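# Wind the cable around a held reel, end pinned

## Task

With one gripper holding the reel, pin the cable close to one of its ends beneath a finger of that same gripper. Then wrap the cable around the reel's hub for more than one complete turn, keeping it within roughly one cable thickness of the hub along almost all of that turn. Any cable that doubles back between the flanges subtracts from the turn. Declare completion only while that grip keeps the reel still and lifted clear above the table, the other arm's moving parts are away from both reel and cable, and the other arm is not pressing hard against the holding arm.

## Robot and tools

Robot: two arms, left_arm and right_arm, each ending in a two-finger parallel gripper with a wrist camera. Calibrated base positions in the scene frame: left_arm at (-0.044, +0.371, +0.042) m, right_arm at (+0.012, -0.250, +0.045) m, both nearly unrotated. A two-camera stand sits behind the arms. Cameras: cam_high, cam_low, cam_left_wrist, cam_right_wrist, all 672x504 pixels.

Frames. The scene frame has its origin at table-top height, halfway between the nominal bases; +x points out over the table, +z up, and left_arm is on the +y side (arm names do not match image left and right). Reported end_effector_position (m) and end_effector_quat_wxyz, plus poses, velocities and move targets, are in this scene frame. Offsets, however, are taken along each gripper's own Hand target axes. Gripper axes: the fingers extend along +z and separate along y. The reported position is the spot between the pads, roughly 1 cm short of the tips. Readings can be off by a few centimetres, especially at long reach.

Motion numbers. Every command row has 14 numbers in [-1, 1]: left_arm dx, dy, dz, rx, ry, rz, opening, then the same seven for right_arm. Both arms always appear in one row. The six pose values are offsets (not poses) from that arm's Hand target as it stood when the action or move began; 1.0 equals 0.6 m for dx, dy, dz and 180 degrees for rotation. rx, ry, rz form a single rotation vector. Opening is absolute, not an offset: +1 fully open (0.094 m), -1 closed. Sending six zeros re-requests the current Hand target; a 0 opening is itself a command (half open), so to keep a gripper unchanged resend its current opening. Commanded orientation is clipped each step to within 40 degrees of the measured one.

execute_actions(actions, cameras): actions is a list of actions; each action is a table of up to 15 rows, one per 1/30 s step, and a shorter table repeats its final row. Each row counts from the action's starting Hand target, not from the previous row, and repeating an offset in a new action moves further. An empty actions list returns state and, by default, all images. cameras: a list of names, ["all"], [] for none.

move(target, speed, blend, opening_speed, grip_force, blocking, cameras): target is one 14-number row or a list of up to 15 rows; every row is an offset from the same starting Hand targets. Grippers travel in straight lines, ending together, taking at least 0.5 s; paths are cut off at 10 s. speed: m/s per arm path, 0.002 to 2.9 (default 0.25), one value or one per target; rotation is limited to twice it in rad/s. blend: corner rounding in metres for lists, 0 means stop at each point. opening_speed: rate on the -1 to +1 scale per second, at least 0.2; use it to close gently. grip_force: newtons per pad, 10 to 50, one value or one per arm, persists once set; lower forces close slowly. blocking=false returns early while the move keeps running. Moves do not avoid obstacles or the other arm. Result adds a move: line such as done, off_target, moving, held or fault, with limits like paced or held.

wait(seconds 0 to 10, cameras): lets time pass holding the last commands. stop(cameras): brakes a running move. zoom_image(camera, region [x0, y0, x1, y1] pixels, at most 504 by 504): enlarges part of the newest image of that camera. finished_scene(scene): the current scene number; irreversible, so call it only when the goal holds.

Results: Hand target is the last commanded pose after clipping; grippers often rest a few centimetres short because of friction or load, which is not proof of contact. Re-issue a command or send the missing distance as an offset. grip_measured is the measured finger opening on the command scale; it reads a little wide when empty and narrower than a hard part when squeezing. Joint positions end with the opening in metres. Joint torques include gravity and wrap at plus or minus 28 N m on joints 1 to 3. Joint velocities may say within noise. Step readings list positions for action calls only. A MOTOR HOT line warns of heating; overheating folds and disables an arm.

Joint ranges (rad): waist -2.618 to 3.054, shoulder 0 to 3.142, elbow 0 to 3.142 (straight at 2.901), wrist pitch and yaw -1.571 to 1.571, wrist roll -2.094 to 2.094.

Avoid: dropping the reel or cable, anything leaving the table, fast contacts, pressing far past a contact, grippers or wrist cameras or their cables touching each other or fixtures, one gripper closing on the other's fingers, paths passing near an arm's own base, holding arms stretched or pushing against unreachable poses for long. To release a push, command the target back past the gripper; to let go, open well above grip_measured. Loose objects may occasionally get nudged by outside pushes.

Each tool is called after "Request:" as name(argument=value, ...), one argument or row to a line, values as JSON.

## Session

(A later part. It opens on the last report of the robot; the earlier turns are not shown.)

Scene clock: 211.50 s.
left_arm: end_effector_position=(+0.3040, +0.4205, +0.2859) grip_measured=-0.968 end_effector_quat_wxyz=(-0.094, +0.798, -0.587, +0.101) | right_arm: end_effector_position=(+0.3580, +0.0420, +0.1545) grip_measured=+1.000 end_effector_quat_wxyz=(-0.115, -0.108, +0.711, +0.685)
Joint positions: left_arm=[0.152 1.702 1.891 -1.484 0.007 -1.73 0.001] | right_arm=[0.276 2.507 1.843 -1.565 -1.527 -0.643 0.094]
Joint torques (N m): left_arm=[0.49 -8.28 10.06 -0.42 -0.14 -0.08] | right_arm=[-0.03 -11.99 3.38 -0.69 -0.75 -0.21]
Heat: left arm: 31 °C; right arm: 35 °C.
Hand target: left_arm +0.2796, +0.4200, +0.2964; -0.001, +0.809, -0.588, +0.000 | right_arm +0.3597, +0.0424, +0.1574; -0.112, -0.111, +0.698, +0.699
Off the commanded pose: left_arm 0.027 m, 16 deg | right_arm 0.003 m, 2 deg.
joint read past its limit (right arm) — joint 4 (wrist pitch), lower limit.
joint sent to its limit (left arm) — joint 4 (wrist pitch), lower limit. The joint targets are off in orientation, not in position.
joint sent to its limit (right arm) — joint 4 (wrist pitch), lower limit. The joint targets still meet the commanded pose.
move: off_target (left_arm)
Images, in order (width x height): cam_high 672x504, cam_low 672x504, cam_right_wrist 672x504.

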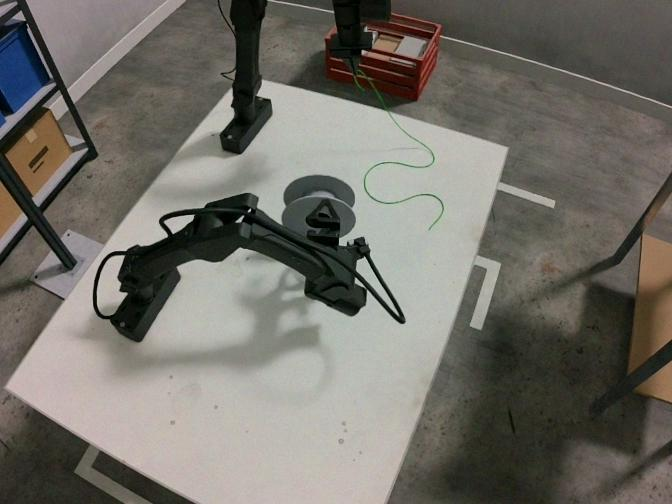

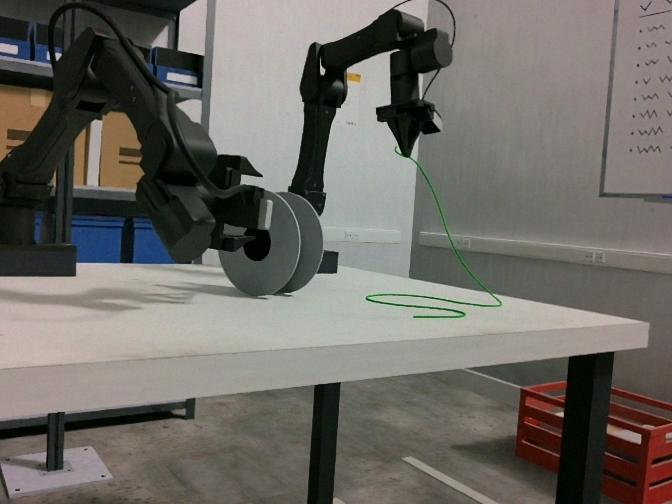

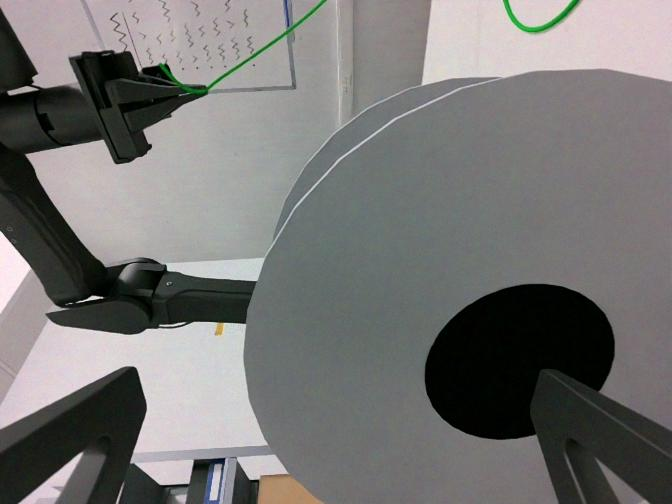

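Request:
move(
  target=[
    [0,0,0,0,0,0,-1, 0.023,0,0,0,0,0,1],
    [0,0,0,0,0,0,-1, 0.023,0,0.05,0,0,0,1],
  ],
  speed=0.08,
  cameras=["cam_low","cam_right_wrist"],
)

Scene clock: 220.17 s.
left_arm: end_effector_position=(+0.3040, +0.4205, +0.2859) grip_measured=-0.968 end_effector_quat_wxyz=(-0.094, +0.798, -0.587, +0.101) | right_arm: end_effector_position=(+0.3291, +0.0627, +0.1433) grip_measured=+1.000 end_effector_quat_wxyz=(-0.151, -0.109, +0.703, +0.686)
Joint positions: left_arm=[0.152 1.702 1.891 -1.484 0.007 -1.73 0.001] | right_arm=[0.346 2.507 1.768 -1.534 -1.554 -0.64 0.094]
Joint torques (N m): left_arm=[0.46 -8.31 10.03 -0.42 -0.14 -0.08] | right_arm=[-0.08 -13.07 5.67 -0.53 -0.74 -0.03]
Heat: left arm: 31 °C; right arm: 34 °C.
Hand target: left_arm +0.2796, +0.4200, +0.2964; -0.001, +0.809, -0.588, +0.000 | right_arm +0.3373, +0.0665, +0.1575; -0.112, -0.111, +0.698, +0.699
Off the commanded pose: left_arm 0.027 m, 16 deg | right_arm 0.017 m, 5 deg.
joint sent to its limit (left arm) — joint 4 (wrist pitch), lower limit. The joint targets are off in orientation, not in position.
joint sent to its limit (right arm) — joint 5 (wrist yaw), lower limit. The joint targets still meet the commanded pose.
move: off_target (left_arm, right_arm)
Images, in order (width x height): cam_low 672x504, cam_right_wrist 672x504.

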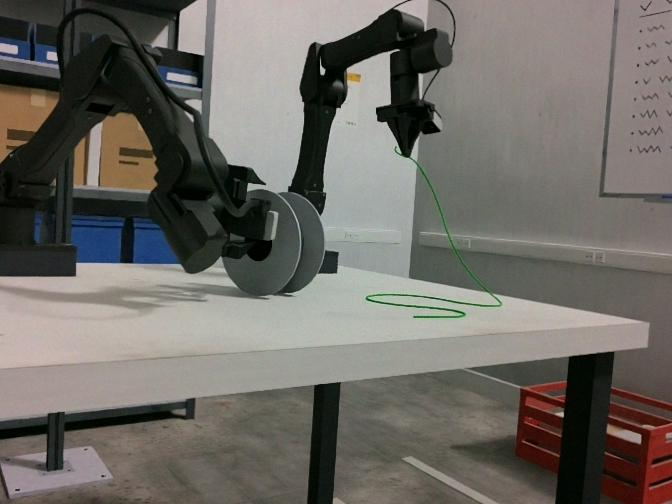

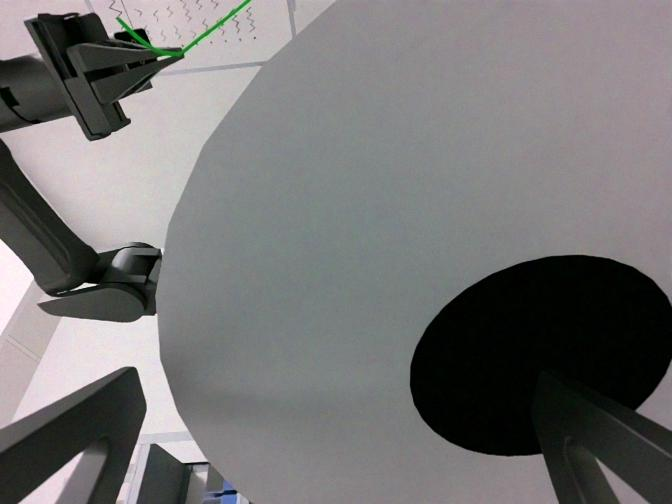

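Request:
move(
  target=[
    [0,0,0,0,0,0,-1, 0,0.022,0,0,0,0,1],
    [0,0,0,0,0,0,-1, 0,0.022,0.031,0,0,0,1],
  ],
  speed=0.06,
  cameras=["cam_low","cam_right_wrist","cam_high"],
)

Request:
zoom_image(
  camera="cam_low",
  region=[180, 150, 360, 310],
)

Scene clock: 227.17 s.
left_arm: end_effector_position=(+0.3040, +0.4205, +0.2859) grip_measured=-0.968 end_effector_quat_wxyz=(-0.094, +0.798, -0.587, +0.101) | right_arm: end_effector_position=(+0.3259, +0.0786, +0.1516) grip_measured=+1.000 end_effector_quat_wxyz=(-0.167, -0.119, +0.702, +0.682)
Joint positions: left_arm=[0.152 1.702 1.891 -1.484 0.007 -1.73 0.001] | right_arm=[0.385 2.505 1.816 -1.508 -1.554 -0.555 0.094]
Joint torques (N m): left_arm=[0.46 -8.34 10.03 -0.41 -0.16 -0.09] | right_arm=[0.38 -14.08 5.79 -0.43 -0.75 -0.06]
Heat: left arm: 32 °C; right arm: 34 °C.
Hand target: left_arm +0.2796, +0.4200, +0.2964; -0.001, +0.809, -0.588, +0.000 | right_arm +0.3314, +0.0843, +0.1706; -0.112, -0.111, +0.698, +0.699
Off the commanded pose: left_arm 0.027 m, 16 deg | right_arm 0.021 m, 7 deg.
joint sent to its limit (left arm) — joint 4 (wrist pitch), lower limit. The joint targets are off in orientation, not in position.
joint sent to its limit (right arm) — joint 5 (wrist yaw), lower limit. The joint targets are off in orientation, not in position.
move: off_target (left_arm, right_arm)
Images, in order (width x height): cam_high 672x504, cam_low 672x504, cam_right_wrist 672x504.

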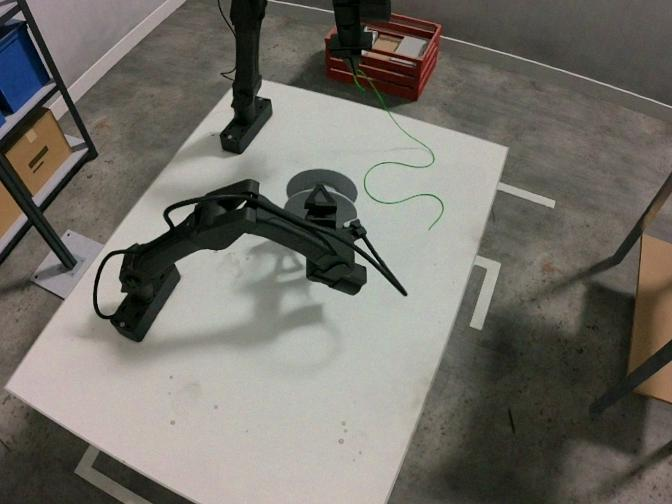

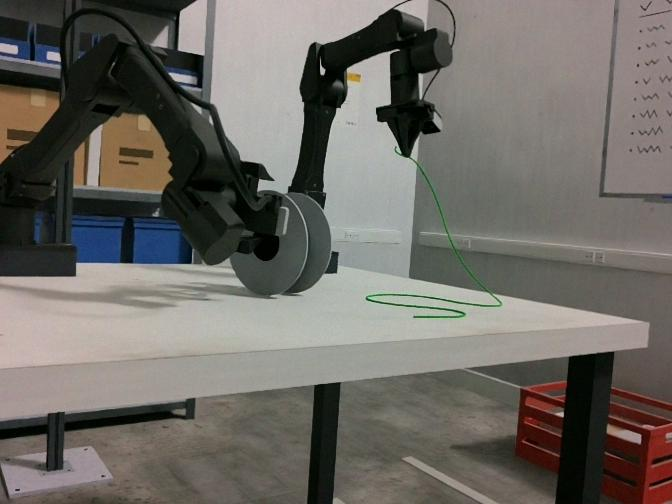

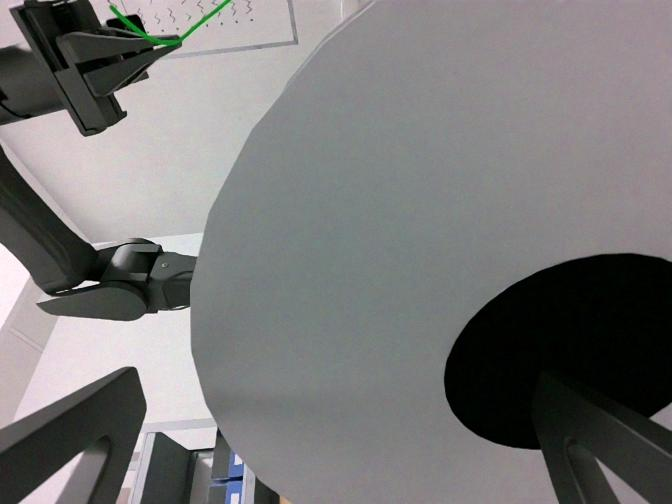

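Scaled by 2.800 from the camera's 672x504 image, which has a finer 960x720 frame.

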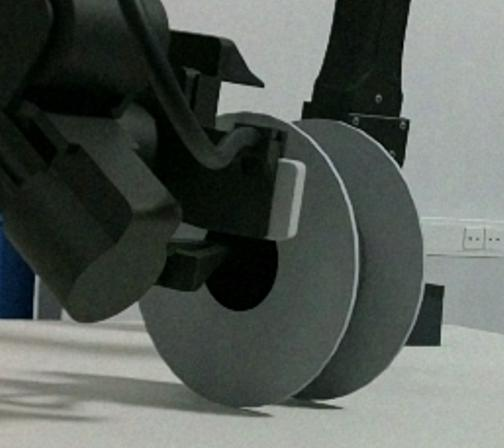

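Request:
move(
  target=[
    [0,0,0,0,0,0,-1, 0,0,-0.045,0,0,0,1],
    [0,0,0,0,0,0,-1, -0.03,0.003,-0.045,0,0,0,1],
  ],
  speed=0.06,
  cameras=["cam_low","cam_right_wrist"],
)

Scene clock: 241.03 s.
left_arm: end_effector_position=(+0.3040, +0.4205, +0.2859) grip_measured=-0.968 end_effector_quat_wxyz=(-0.094, +0.798, -0.587, +0.101) | right_arm: end_effector_position=(+0.3482, +0.0635, +0.1625) grip_measured=+1.000 end_effector_quat_wxyz=(-0.140, -0.108, +0.703, +0.689)
Joint positions: left_arm=[0.152 1.702 1.891 -1.484 0.007 -1.73 0.001] | right_arm=[0.332 2.491 1.845 -1.498 -1.556 -0.525 0.094]
Joint torques (N m): left_arm=[0.57 -8.27 10.03 -0.43 -0.14 -0.07] | right_arm=[-0.61 -12.34 5.9 -0.36 -0.8 -0.05]
Heat: left arm: 32 °C; right arm: 34 °C.
Hand target: left_arm +0.2796, +0.4200, +0.2964; -0.001, +0.809, -0.588, +0.000 | right_arm +0.3570, +0.0641, +0.1723; -0.112, -0.111, +0.698, +0.699
Off the commanded pose: left_arm 0.027 m, 16 deg | right_arm 0.013 m, 3 deg.
joint sent to its limit (left arm) — joint 4 (wrist pitch), lower limit. The joint targets are off in orientation, not in position.
joint sent to its limit (right arm) — joint 5 (wrist yaw), lower limit. The joint targets still meet the commanded pose.
move: off_target (left_arm, right_arm)
Images, in order (width x height): cam_low 672x504, cam_right_wrist 672x504.

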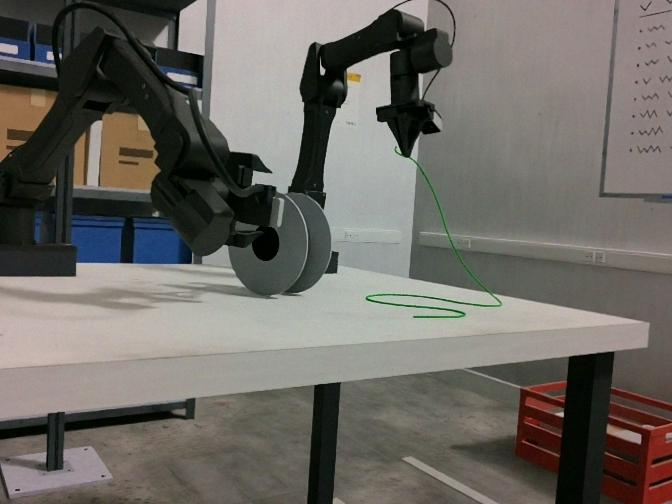

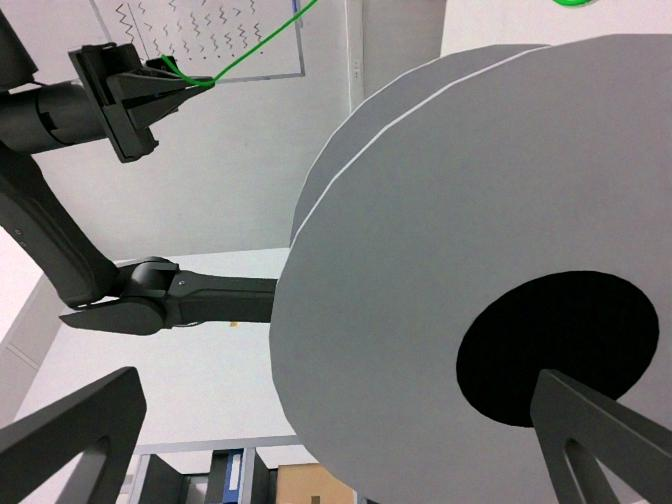

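Request:
move(
  target=[0,0,0,0,0,0,-1, 0,-0.003,0.07,0,0,0,1],
  speed=0.05,
  cameras=["cam_low","cam_right_wrist"],
)

Request:
zoom_image(
  camera="cam_low",
  region=[180, 150, 360, 310],
)

Scene clock: 249.90 s.
left_arm: end_effector_position=(+0.3040, +0.4205, +0.2859) grip_measured=-0.968 end_effector_quat_wxyz=(-0.094, +0.798, -0.587, +0.101) | right_arm: end_effector_position=(+0.3414, +0.0979, +0.1725) grip_measured=+1.000 end_effector_quat_wxyz=(-0.155, -0.146, +0.697, +0.685)
Joint positions: left_arm=[0.152 1.702 1.891 -1.484 0.007 -1.73 0.001] | right_arm=[0.411 2.505 1.941 -1.401 -1.556 -0.379 0.094]
Joint torques (N m): left_arm=[0.5 -8.27 10.06 -0.42 -0.13 -0.07] | right_arm=[0.69 -10.58 6.06 -0.16 -0.83 -0.04]
Heat: left arm: 32 °C; right arm: 34 °C.
Hand target: left_arm +0.2796, +0.4200, +0.2964; -0.001, +0.809, -0.588, +0.000 | right_arm +0.3439, +0.1040, +0.1706; -0.112, -0.111, +0.698, +0.699
Off the commanded pose: left_arm 0.027 m, 16 deg | right_arm 0.007 m, 7 deg.
joint sent to its limit (left arm) — joint 4 (wrist pitch), lower limit. The joint targets are off in orientation, not in position.
joint sent to its limit (right arm) — joint 5 (wrist yaw), lower limit. The joint targets are off in orientation, not in position.
move: off_target (left_arm, right_arm)
Images, in order (width x height): cam_low 672x504, cam_right_wrist 672x504.

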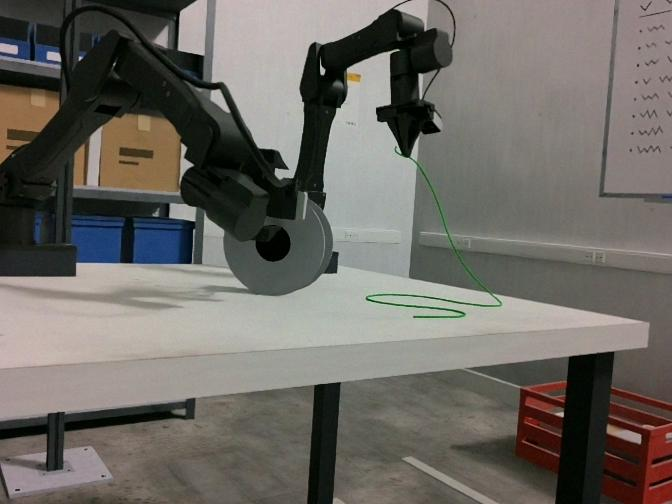

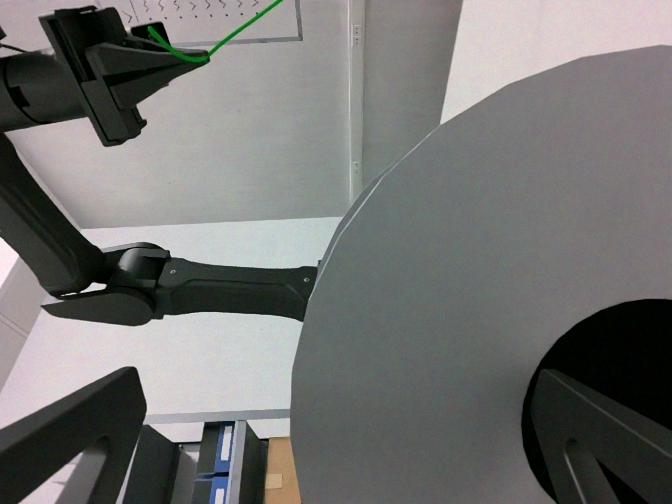

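Scaled by 2.800 from the camera's 672x504 image, which has a finer 960x720 frame.

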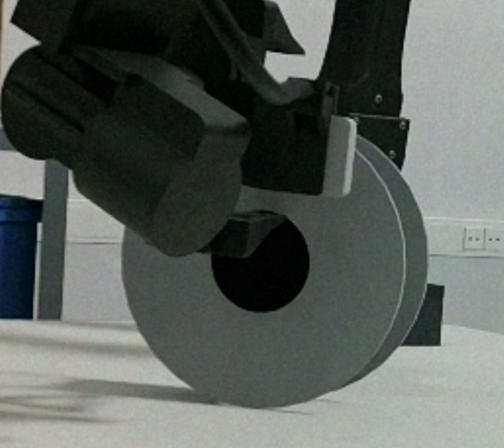

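Request:
move(
  target=[
    [0,0,0,0,0,0,-1, 0,0,-0.05,0,0,0,1],
    [0,0,0,0,0,0,-1, 0,-0.022,-0.05,0,0,0,1],
  ],
  speed=0.06,
  cameras=["cam_low","cam_right_wrist"],
)

Scene clock: 258.10 s.
left_arm: end_effector_position=(+0.3040, +0.4205, +0.2859) grip_measured=-0.968 end_effector_quat_wxyz=(-0.094, +0.798, -0.587, +0.101) | right_arm: end_effector_position=(+0.3504, +0.0767, +0.1515) grip_measured=+1.000 end_effector_quat_wxyz=(-0.141, -0.124, +0.701, +0.688)
Joint positions: left_arm=[0.152 1.702 1.891 -1.484 0.007 -1.73 0.001] | right_arm=[0.359 2.505 1.849 -1.327 -1.556 -0.384 0.094]
Joint torques (N m): left_arm=[0.49 -8.28 10.13 -0.4 -0.14 -0.08] | right_arm=[-0.44 -12.86 3.56 -0.2 -0.83 -0.11]
Heat: left arm: 32 °C; right arm: 34 °C.
Hand target: left_arm +0.2796, +0.4200, +0.2964; -0.001, +0.809, -0.588, +0.000 | right_arm +0.3532, +0.0756, +0.1573; -0.112, -0.111, +0.698, +0.699
Off the commanded pose: left_arm 0.027 m, 16 deg | right_arm 0.007 m, 4 deg.
joint sent to its limit (left arm) — joint 4 (wrist pitch), lower limit. The joint targets are off in orientation, not in position.
joint sent to its limit (right arm) — joint 5 (wrist yaw), lower limit. The joint targets are off in orientation, not in position.
move: off_target (left_arm, right_arm)
Images, in order (width x height): cam_low 672x504, cam_right_wrist 672x504.

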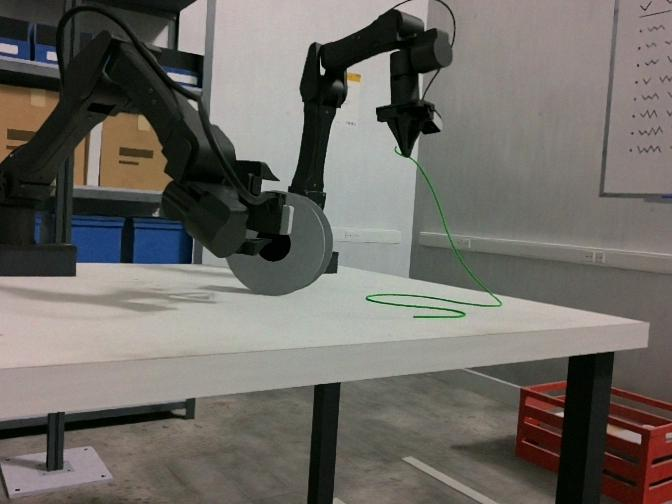

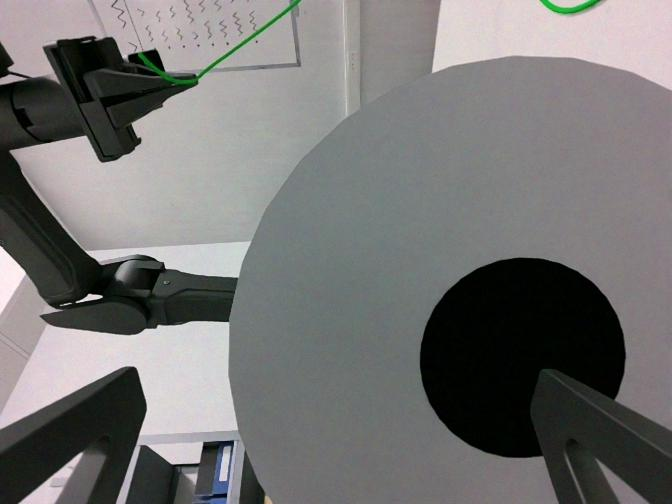

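Request:
move(
  target=[0,0,0,0,0,0,-1, 0,-0.006,0.04,0,0,0,1],
  speed=0.05,
  cameras=["cam_low","cam_right_wrist"],
)

Scene clock: 265.60 s.
left_arm: end_effector_position=(+0.3040, +0.4205, +0.2859) grip_measured=-0.968 end_effector_quat_wxyz=(-0.094, +0.798, -0.587, +0.101) | right_arm: end_effector_position=(+0.3418, +0.0944, +0.1528) grip_measured=+1.000 end_effector_quat_wxyz=(-0.154, -0.142, +0.698, +0.685)
Joint positions: left_arm=[0.152 1.702 1.891 -1.484 0.007 -1.73 0.001] | right_arm=[0.404 2.505 1.864 -1.259 -1.556 -0.309 0.094]
Joint torques (N m): left_arm=[0.5 -8.34 10.07 -0.42 -0.15 -0.05] | right_arm=[0.13 -11.06 5.96 -0.09 -0.82 -0.04]
Heat: left arm: 32 °C; right arm: 34 °C.
Hand target: left_arm +0.2796, +0.4200, +0.2964; -0.001, +0.809, -0.588, +0.000 | right_arm +0.3458, +0.0983, +0.1538; -0.112, -0.111, +0.698, +0.699
Off the commanded pose: left_arm 0.027 m, 16 deg | right_arm 0.006 m, 6 deg.
joint sent to its limit (left arm) — joint 4 (wrist pitch), lower limit. The joint targets are off in orientation, not in position.
joint sent to its limit (right arm) — joint 5 (wrist yaw), lower limit. The joint targets are off in orientation, not in position.
move: off_target (left_arm, right_arm)
Images, in order (width x height): cam_low 672x504, cam_right_wrist 672x504.

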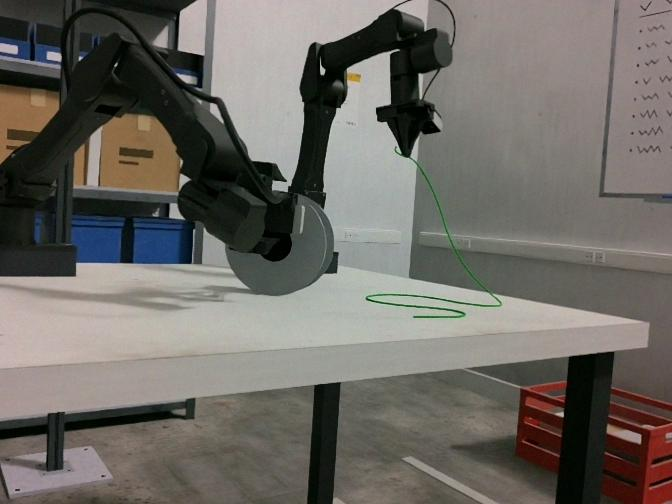

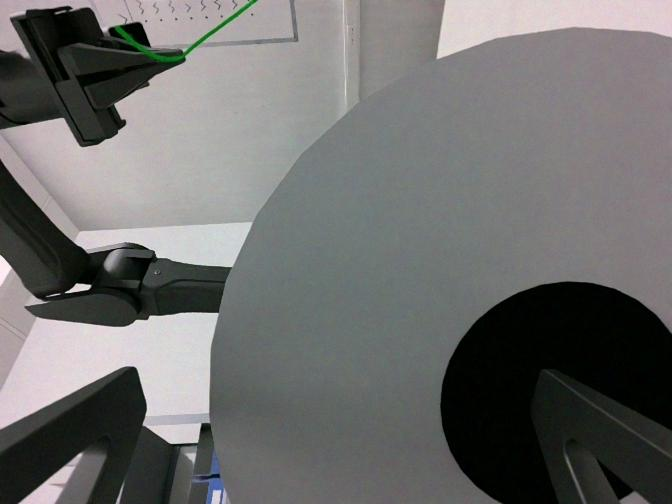

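Request:
move(
  target=[0,0,0,0,0,0,-1, 0,0,0.045,0,0,0,1],
  speed=0.04,
  cameras=["cam_low","cam_right_wrist"],
)

Request:
zoom_image(
  camera="cam_low",
  region=[180, 150, 360, 310],
)

Scene clock: 271.20 s.
left_arm: end_effector_position=(+0.3040, +0.4205, +0.2859) grip_measured=-0.968 end_effector_quat_wxyz=(-0.094, +0.798, -0.587, +0.101) | right_arm: end_effector_position=(+0.3361, +0.1188, +0.1555) grip_measured=+1.000 end_effector_quat_wxyz=(-0.169, -0.163, +0.694, +0.681)
Joint positions: left_arm=[0.152 1.702 1.891 -1.484 0.007 -1.73 0.001] | right_arm=[0.458 2.505 1.889 -1.105 -1.556 -0.137 0.094]
Joint torques (N m): left_arm=[0.53 -8.25 10.06 -0.41 -0.14 -0.09] | right_arm=[0.49 -10.73 6 0.15 -0.87 -0.09]
Heat: left arm: 32 °C; right arm: 34 °C.
Hand target: left_arm +0.2796, +0.4200, +0.2964; -0.001, +0.809, -0.588, +0.000 | right_arm +0.3373, +0.1241, +0.1538; -0.112, -0.111, +0.698, +0.699
Off the commanded pose: left_arm 0.027 m, 16 deg | right_arm 0.006 m, 9 deg.
joint sent to its limit (left arm) — joint 4 (wrist pitch), lower limit. The joint targets are off in orientation, not in position.
joint sent to its limit (right arm) — joint 5 (wrist yaw), lower limit. The joint targets are off in orientation, not in position.
move: off_target (left_arm, right_arm)
Images, in order (width x height): cam_low 672x504, cam_right_wrist 672x504.

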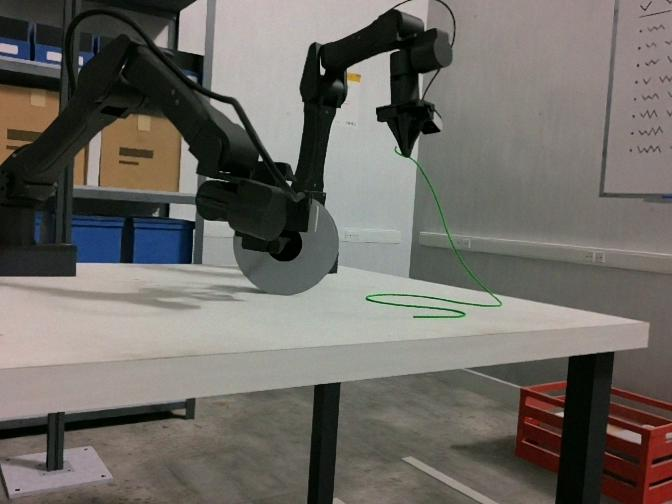

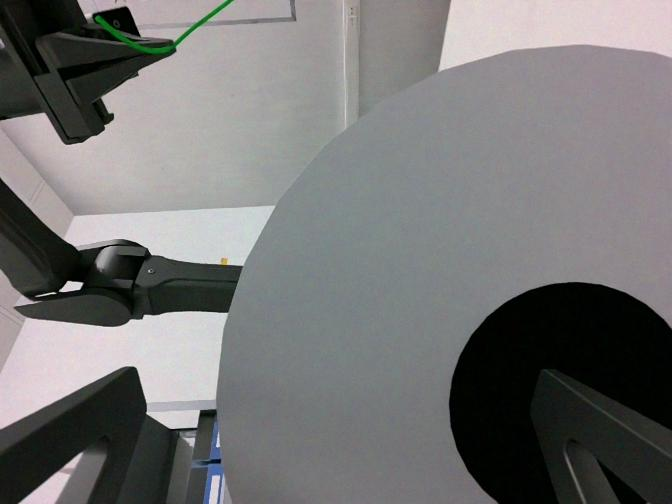

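Scaled by 2.800 from the camera's 672x504 image, which has a finer 960x720 frame.

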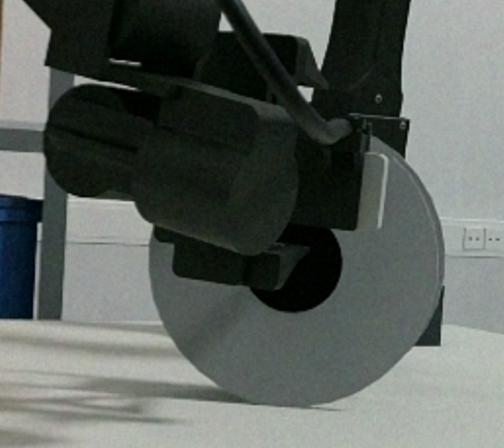

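Request:
move(
  target=[
    [0,0,0.2,0,0,0,-1, 0,0,-0.25,0,0,0,1],
    [0,0,0.45,0,0,0,-1, 0.328,-0.04,-0.14,0.319,-0.319,-0.423,1],
  ],
  speed=0.15,
  blend=[0.03,0],
  cameras=["all"],
)

Scene clock: 339.30 s.
left_arm: end_effector_position=(+0.2911, +0.4186, +0.0344) grip_measured=-0.968 end_effector_quat_wxyz=(-0.012, +0.805, -0.593, +0.017) | right_arm: end_effector_position=(+0.1765, -0.0165, +0.1174) grip_measured=+1.000 end_effector_quat_wxyz=(+0.630, -0.201, +0.740, +0.125)
Joint positions: left_arm=[0.152 1.914 1.16 -0.775 0.007 -1.73 0.001] | right_arm=[1.517 1.726 0.024 1.347 1.041 0.239 0.094]
Joint torques (N m): left_arm=[0.57 -6.65 4.96 -0.01 -0.14 -0.08] | right_arm=[0.5 -2.55 1.11 2.79 0.44 -0.13]
Heat: left arm: 32 °C; right arm: 34 °C.
Hand target: left_arm +0.2797, +0.4204, +0.0264; -0.001, +0.809, -0.588, +0.000 | right_arm +0.1765, -0.0171, +0.1300; +0.676, -0.207, +0.676, +0.208
Off the commanded pose: left_arm 0.014 m, 3 deg | right_arm 0.013 m, 13 deg.
joint sent to its limit (right arm) — joint 3 (elbow), lower limit, where the elbow is as bent as it goes. The joint targets are off in orientation, not in position.
move: off_target (left_arm, right_arm)

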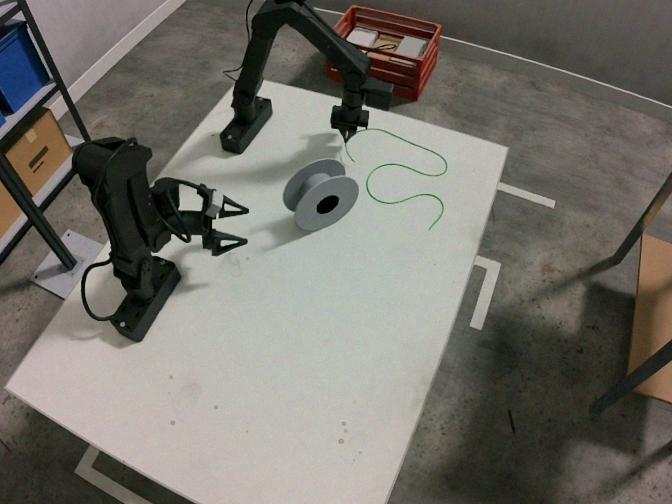

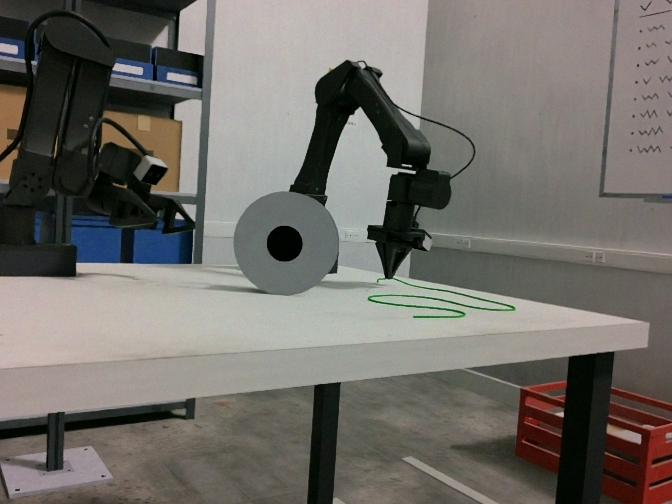

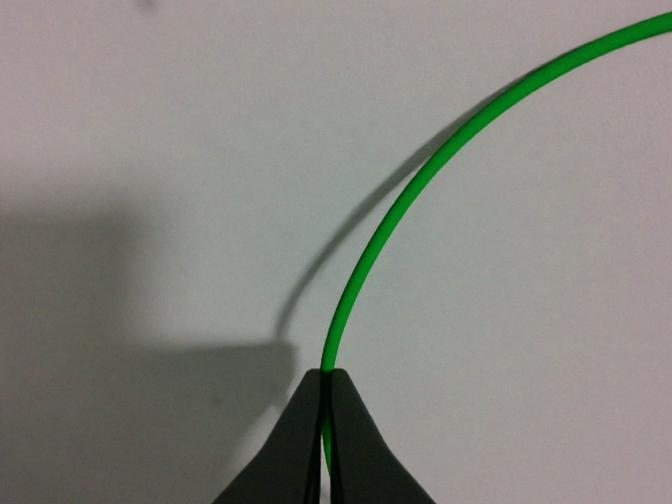

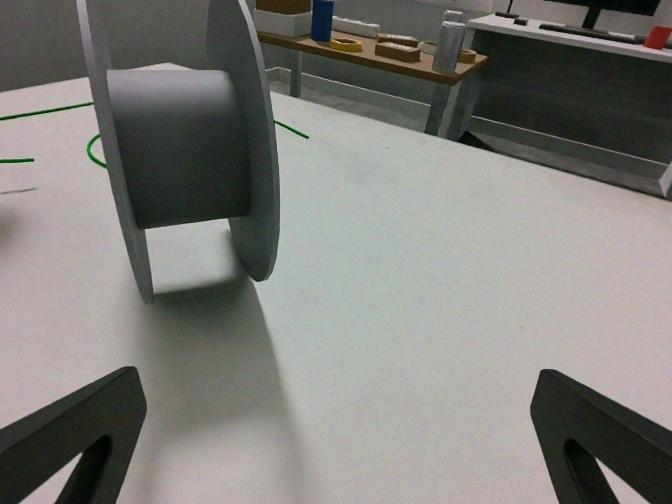

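Request:
move(
  target=[
    [0,0,0.045,0,0,0,-1, 0,0,0,0,0,0,1],
    [0,0,0.045,0,0,0,-0.3, 0,0,0,0,0,0,1],
    [0,0,-0.2,0,0,0,-0.3, 0,0,0,0,0,0,1],
  ],
  speed=0.1,
  cameras=["cam_left_wrist"],
)

Scene clock: 351.33 s.
left_arm: end_effector_position=(+0.2855, +0.4176, +0.1324) grip_measured=-0.303 end_effector_quat_wxyz=(+0.001, +0.805, -0.593, +0.005) | right_arm: end_effector_position=(+0.1766, -0.0167, +0.1174) grip_measured=+1.000 end_effector_quat_wxyz=(+0.630, -0.201, +0.740, +0.125)
Joint positions: left_arm=[0.152 1.807 1.433 -1.19 0.008 -1.73 0.033] | right_arm=[1.517 1.726 0.024 1.347 1.042 0.239 0.094]
Joint torques (N m): left_arm=[0.54 -9.03 9.89 -0.43 -0.15 -0.07] | right_arm=[0.61 -2.63 1.01 2.75 0.43 -0.11]
Heat: left arm: 31 °C; right arm: 33 °C.
Hand target: left_arm +0.2796, +0.4202, +0.1464; -0.001, +0.809, -0.588, +0.000 | right_arm +0.1765, -0.0171, +0.1300; +0.676, -0.207, +0.676, +0.208
Off the commanded pose: left_arm 0.015 m, 1 deg | right_arm 0.013 m, 13 deg.
joint sent to its limit (right arm) — joint 3 (elbow), lower limit, where the elbow is as bent as it goes. The joint targets are off in orientation, not in position.
move: off_target (left_arm, right_arm); target 2's new opening was sent with left_arm's hand 0.018 m and 2 deg from that target
Images, in order (width x height): cam_left_wrist 672x504.

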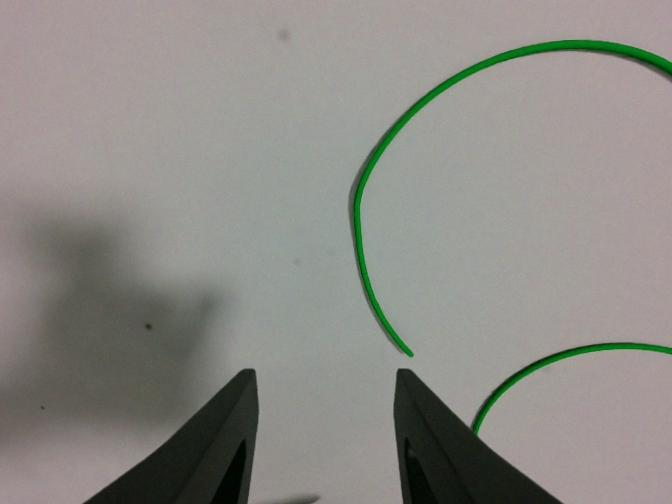

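Request:
move(
  target=[
    [-0.093,-0.02,0.1,0,0,0.16,-0.2, 0,0,0,0,0,0,1],
    [-0.093,-0.02,0.275,0,0,0.16,-0.2, 0,0,0,0,0,0,1],
  ],
  speed=[0.15,0.05],
  cameras=["cam_left_wrist"],
)

Scene clock: 365.10 s.
left_arm: end_effector_position=(+0.2813, +0.4765, +0.0154) grip_measured=-0.203 end_effector_quat_wxyz=(+0.013, -0.637, +0.770, -0.009) | right_arm: end_effector_position=(+0.1766, -0.0167, +0.1174) grip_measured=+1.000 end_effector_quat_wxyz=(+0.630, -0.201, +0.740, +0.125)
Joint positions: left_arm=[0.325 1.973 1.158 -0.725 0.008 -1.067 0.037] | right_arm=[1.517 1.726 0.024 1.347 1.042 0.239 0.094]
Joint torques (N m): left_arm=[0.42 -3.1 1.65 0.89 -0.15 0.03] | right_arm=[0.54 -2.5 0.95 2.8 0.46 -0.12]
Heat: left arm: 32 °C; right arm: 33 °C.
Hand target: left_arm +0.2739, +0.4773, -0.0185; +0.001, -0.638, +0.770, +0.000 | right_arm +0.1765, -0.0171, +0.1300; +0.676, -0.207, +0.676, +0.208
Off the commanded pose: left_arm 0.035 m, 2 deg | right_arm 0.013 m, 13 deg.
joint sent to its limit (right arm) — joint 3 (elbow), lower limit, where the elbow is as bent as it goes. The joint targets are off in orientation, not in position.
move: off_target (left_arm, right_arm)
Images, in order (width x height): cam_left_wrist 672x504.

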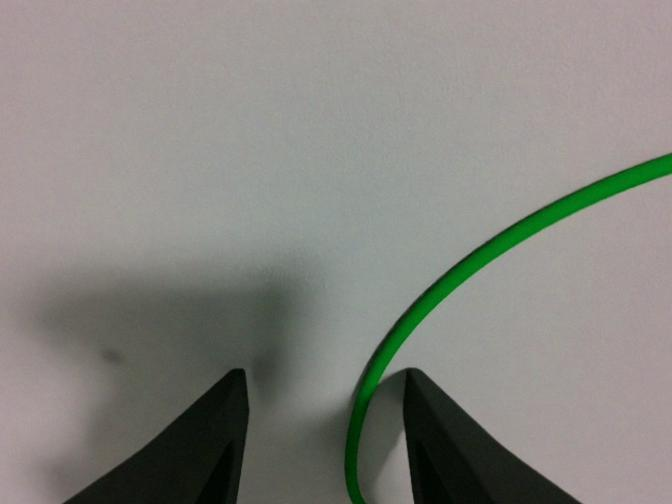

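Request:
move(
  target=[0,-0.008,0.0,0,0,0,-1, 0,0,0,0,0,0,1],
  opening_speed=0.3,
)

Request:
move(
  target=[0,0,-0.4,0,0,0,-1, 0,0,0,0,0,0,1],
  speed=0.12,
  cameras=["cam_left_wrist","cam_low","cam_high"],
)

Scene clock: 371.70 s.
left_arm: end_effector_position=(+0.2961, +0.4746, +0.0156) grip_measured=-0.965 end_effector_quat_wxyz=(+0.032, -0.635, +0.771, -0.032) | right_arm: end_effector_position=(+0.1766, -0.0167, +0.1174) grip_measured=+1.000 end_effector_quat_wxyz=(+0.630, -0.201, +0.740, +0.125)
Joint positions: left_arm=[0.32 1.975 1.158 -0.67 0.036 -1.067 0.002] | right_arm=[1.517 1.726 0.024 1.347 1.042 0.239 0.094]
Joint torques (N m): left_arm=[0.12 -2.4 3.6 0.38 -0.46 -0.04] | right_arm=[0.69 -2.54 0.91 2.79 0.46 -0.09]
Heat: left arm: 32 °C; right arm: 32 °C.
Hand target: left_arm +0.2786, +0.4764, -0.0184; +0.001, -0.638, +0.770, +0.000 | right_arm +0.1765, -0.0171, +0.1300; +0.676, -0.207, +0.676, +0.208
Off the commanded pose: left_arm 0.038 m, 5 deg | right_arm 0.013 m, 13 deg.
joint sent to its limit (right arm) — joint 3 (elbow), lower limit, where the elbow is as bent as it goes. The joint targets are off in orientation, not in position.
move: off_target (left_arm, right_arm)

Scene clock: 374.10 s.
left_arm: end_effector_position=(+0.2934, +0.4772, +0.2167) grip_measured=-0.968 end_effector_quat_wxyz=(+0.024, -0.635, +0.772, -0.019) | right_arm: end_effector_position=(+0.1766, -0.0167, +0.1174) grip_measured=+1.000 end_effector_quat_wxyz=(+0.630, -0.201, +0.740, +0.125)
Joint positions: left_arm=[0.32 1.851 1.822 -1.483 0.017 -1.067 0.002] | right_arm=[1.517 1.726 0.024 1.347 1.042 0.239 0.094]
Joint torques (N m): left_arm=[0.08 -7.36 9.96 -0.62 -0.26 -0.05] | right_arm=[0.61 -2.67 1.03 2.78 0.48 -0.11]
Heat: left arm: 32 °C; right arm: 33 °C.
Hand target: left_arm +0.2785, +0.4760, +0.2216; +0.001, -0.638, +0.770, +0.000 | right_arm +0.1765, -0.0171, +0.1300; +0.676, -0.207, +0.676, +0.208
Off the commanded pose: left_arm 0.016 m, 3 deg | right_arm 0.013 m, 13 deg.
joint sent to its limit (right arm) — joint 3 (elbow), lower limit, where the elbow is as bent as it goes. The joint targets are off in orientation, not in position.
move: off_target (left_arm, right_arm)
Images, in order (width x height): cam_high 672x504, cam_low 672x504, cam_left_wrist 672x504.

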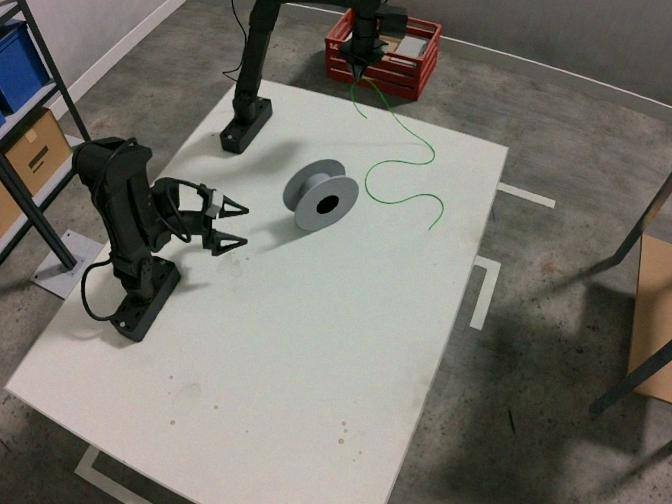

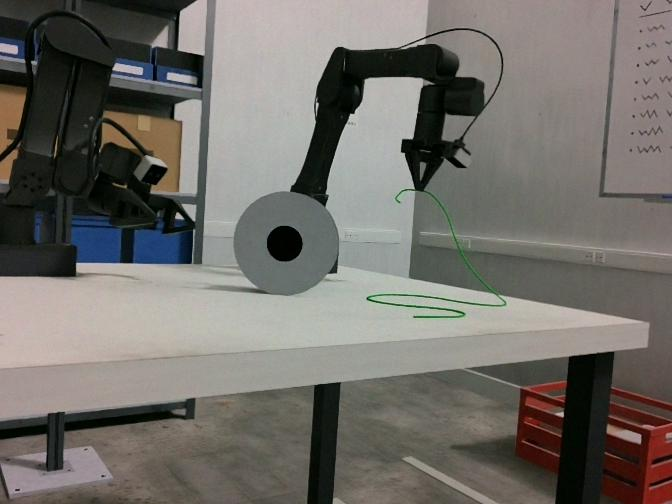

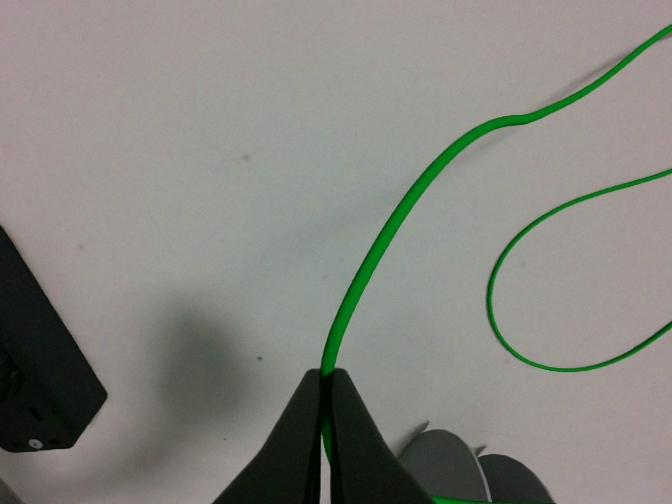

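Request:
move(
  target=[0,0,0,0,0,0,-1, 0.05,0.031,0.109,-0.033,0,0,1],
  speed=0.12,
  cameras=["cam_right_wrist","cam_high"],
)

Scene clock: 389.40 s.
left_arm: end_effector_position=(+0.2934, +0.4772, +0.2167) grip_measured=-0.968 end_effector_quat_wxyz=(+0.024, -0.635, +0.772, -0.019) | right_arm: end_effector_position=(+0.2112, +0.0159, +0.0568) grip_measured=+1.000 end_effector_quat_wxyz=(+0.543, -0.296, +0.774, +0.134)
Joint positions: left_arm=[0.32 1.851 1.822 -1.483 0.017 -1.067 0.002] | right_arm=[1.205 1.958 0.141 1.359 0.561 0.133 0.094]
Joint torques (N m): left_arm=[0.09 -7.31 9.95 -0.62 -0.25 -0.02] | right_arm=[-0.62 -3.96 1.83 4.34 0.16 -0.12]
Heat: left arm: 33 °C; right arm: 35 °C.
Hand target: left_arm +0.2785, +0.4760, +0.2216; +0.001, -0.638, +0.770, +0.000 | right_arm +0.2202, +0.0350, +0.1001; +0.664, -0.242, +0.665, +0.243
Off the commanded pose: left_arm 0.016 m, 3 deg | right_arm 0.048 m, 23 deg.
joint sent to its limit (right arm) — joint 4 (wrist pitch), upper limit. The joint targets are off in position and orientation.
move: off_target (left_arm, right_arm)
Images, in order (width x height): cam_high 672x504, cam_right_wrist 672x504.

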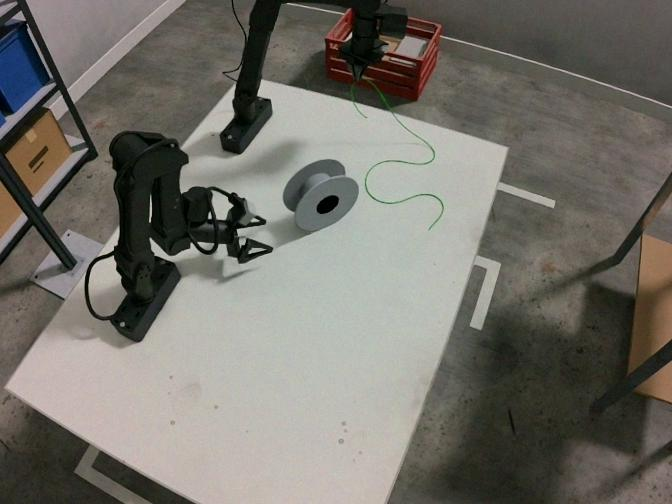

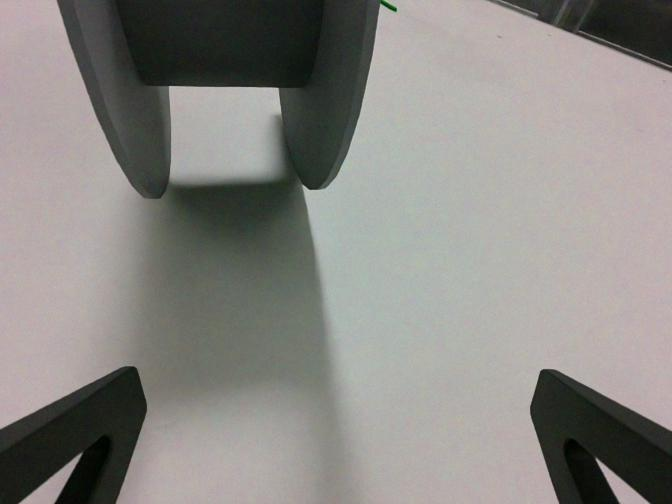

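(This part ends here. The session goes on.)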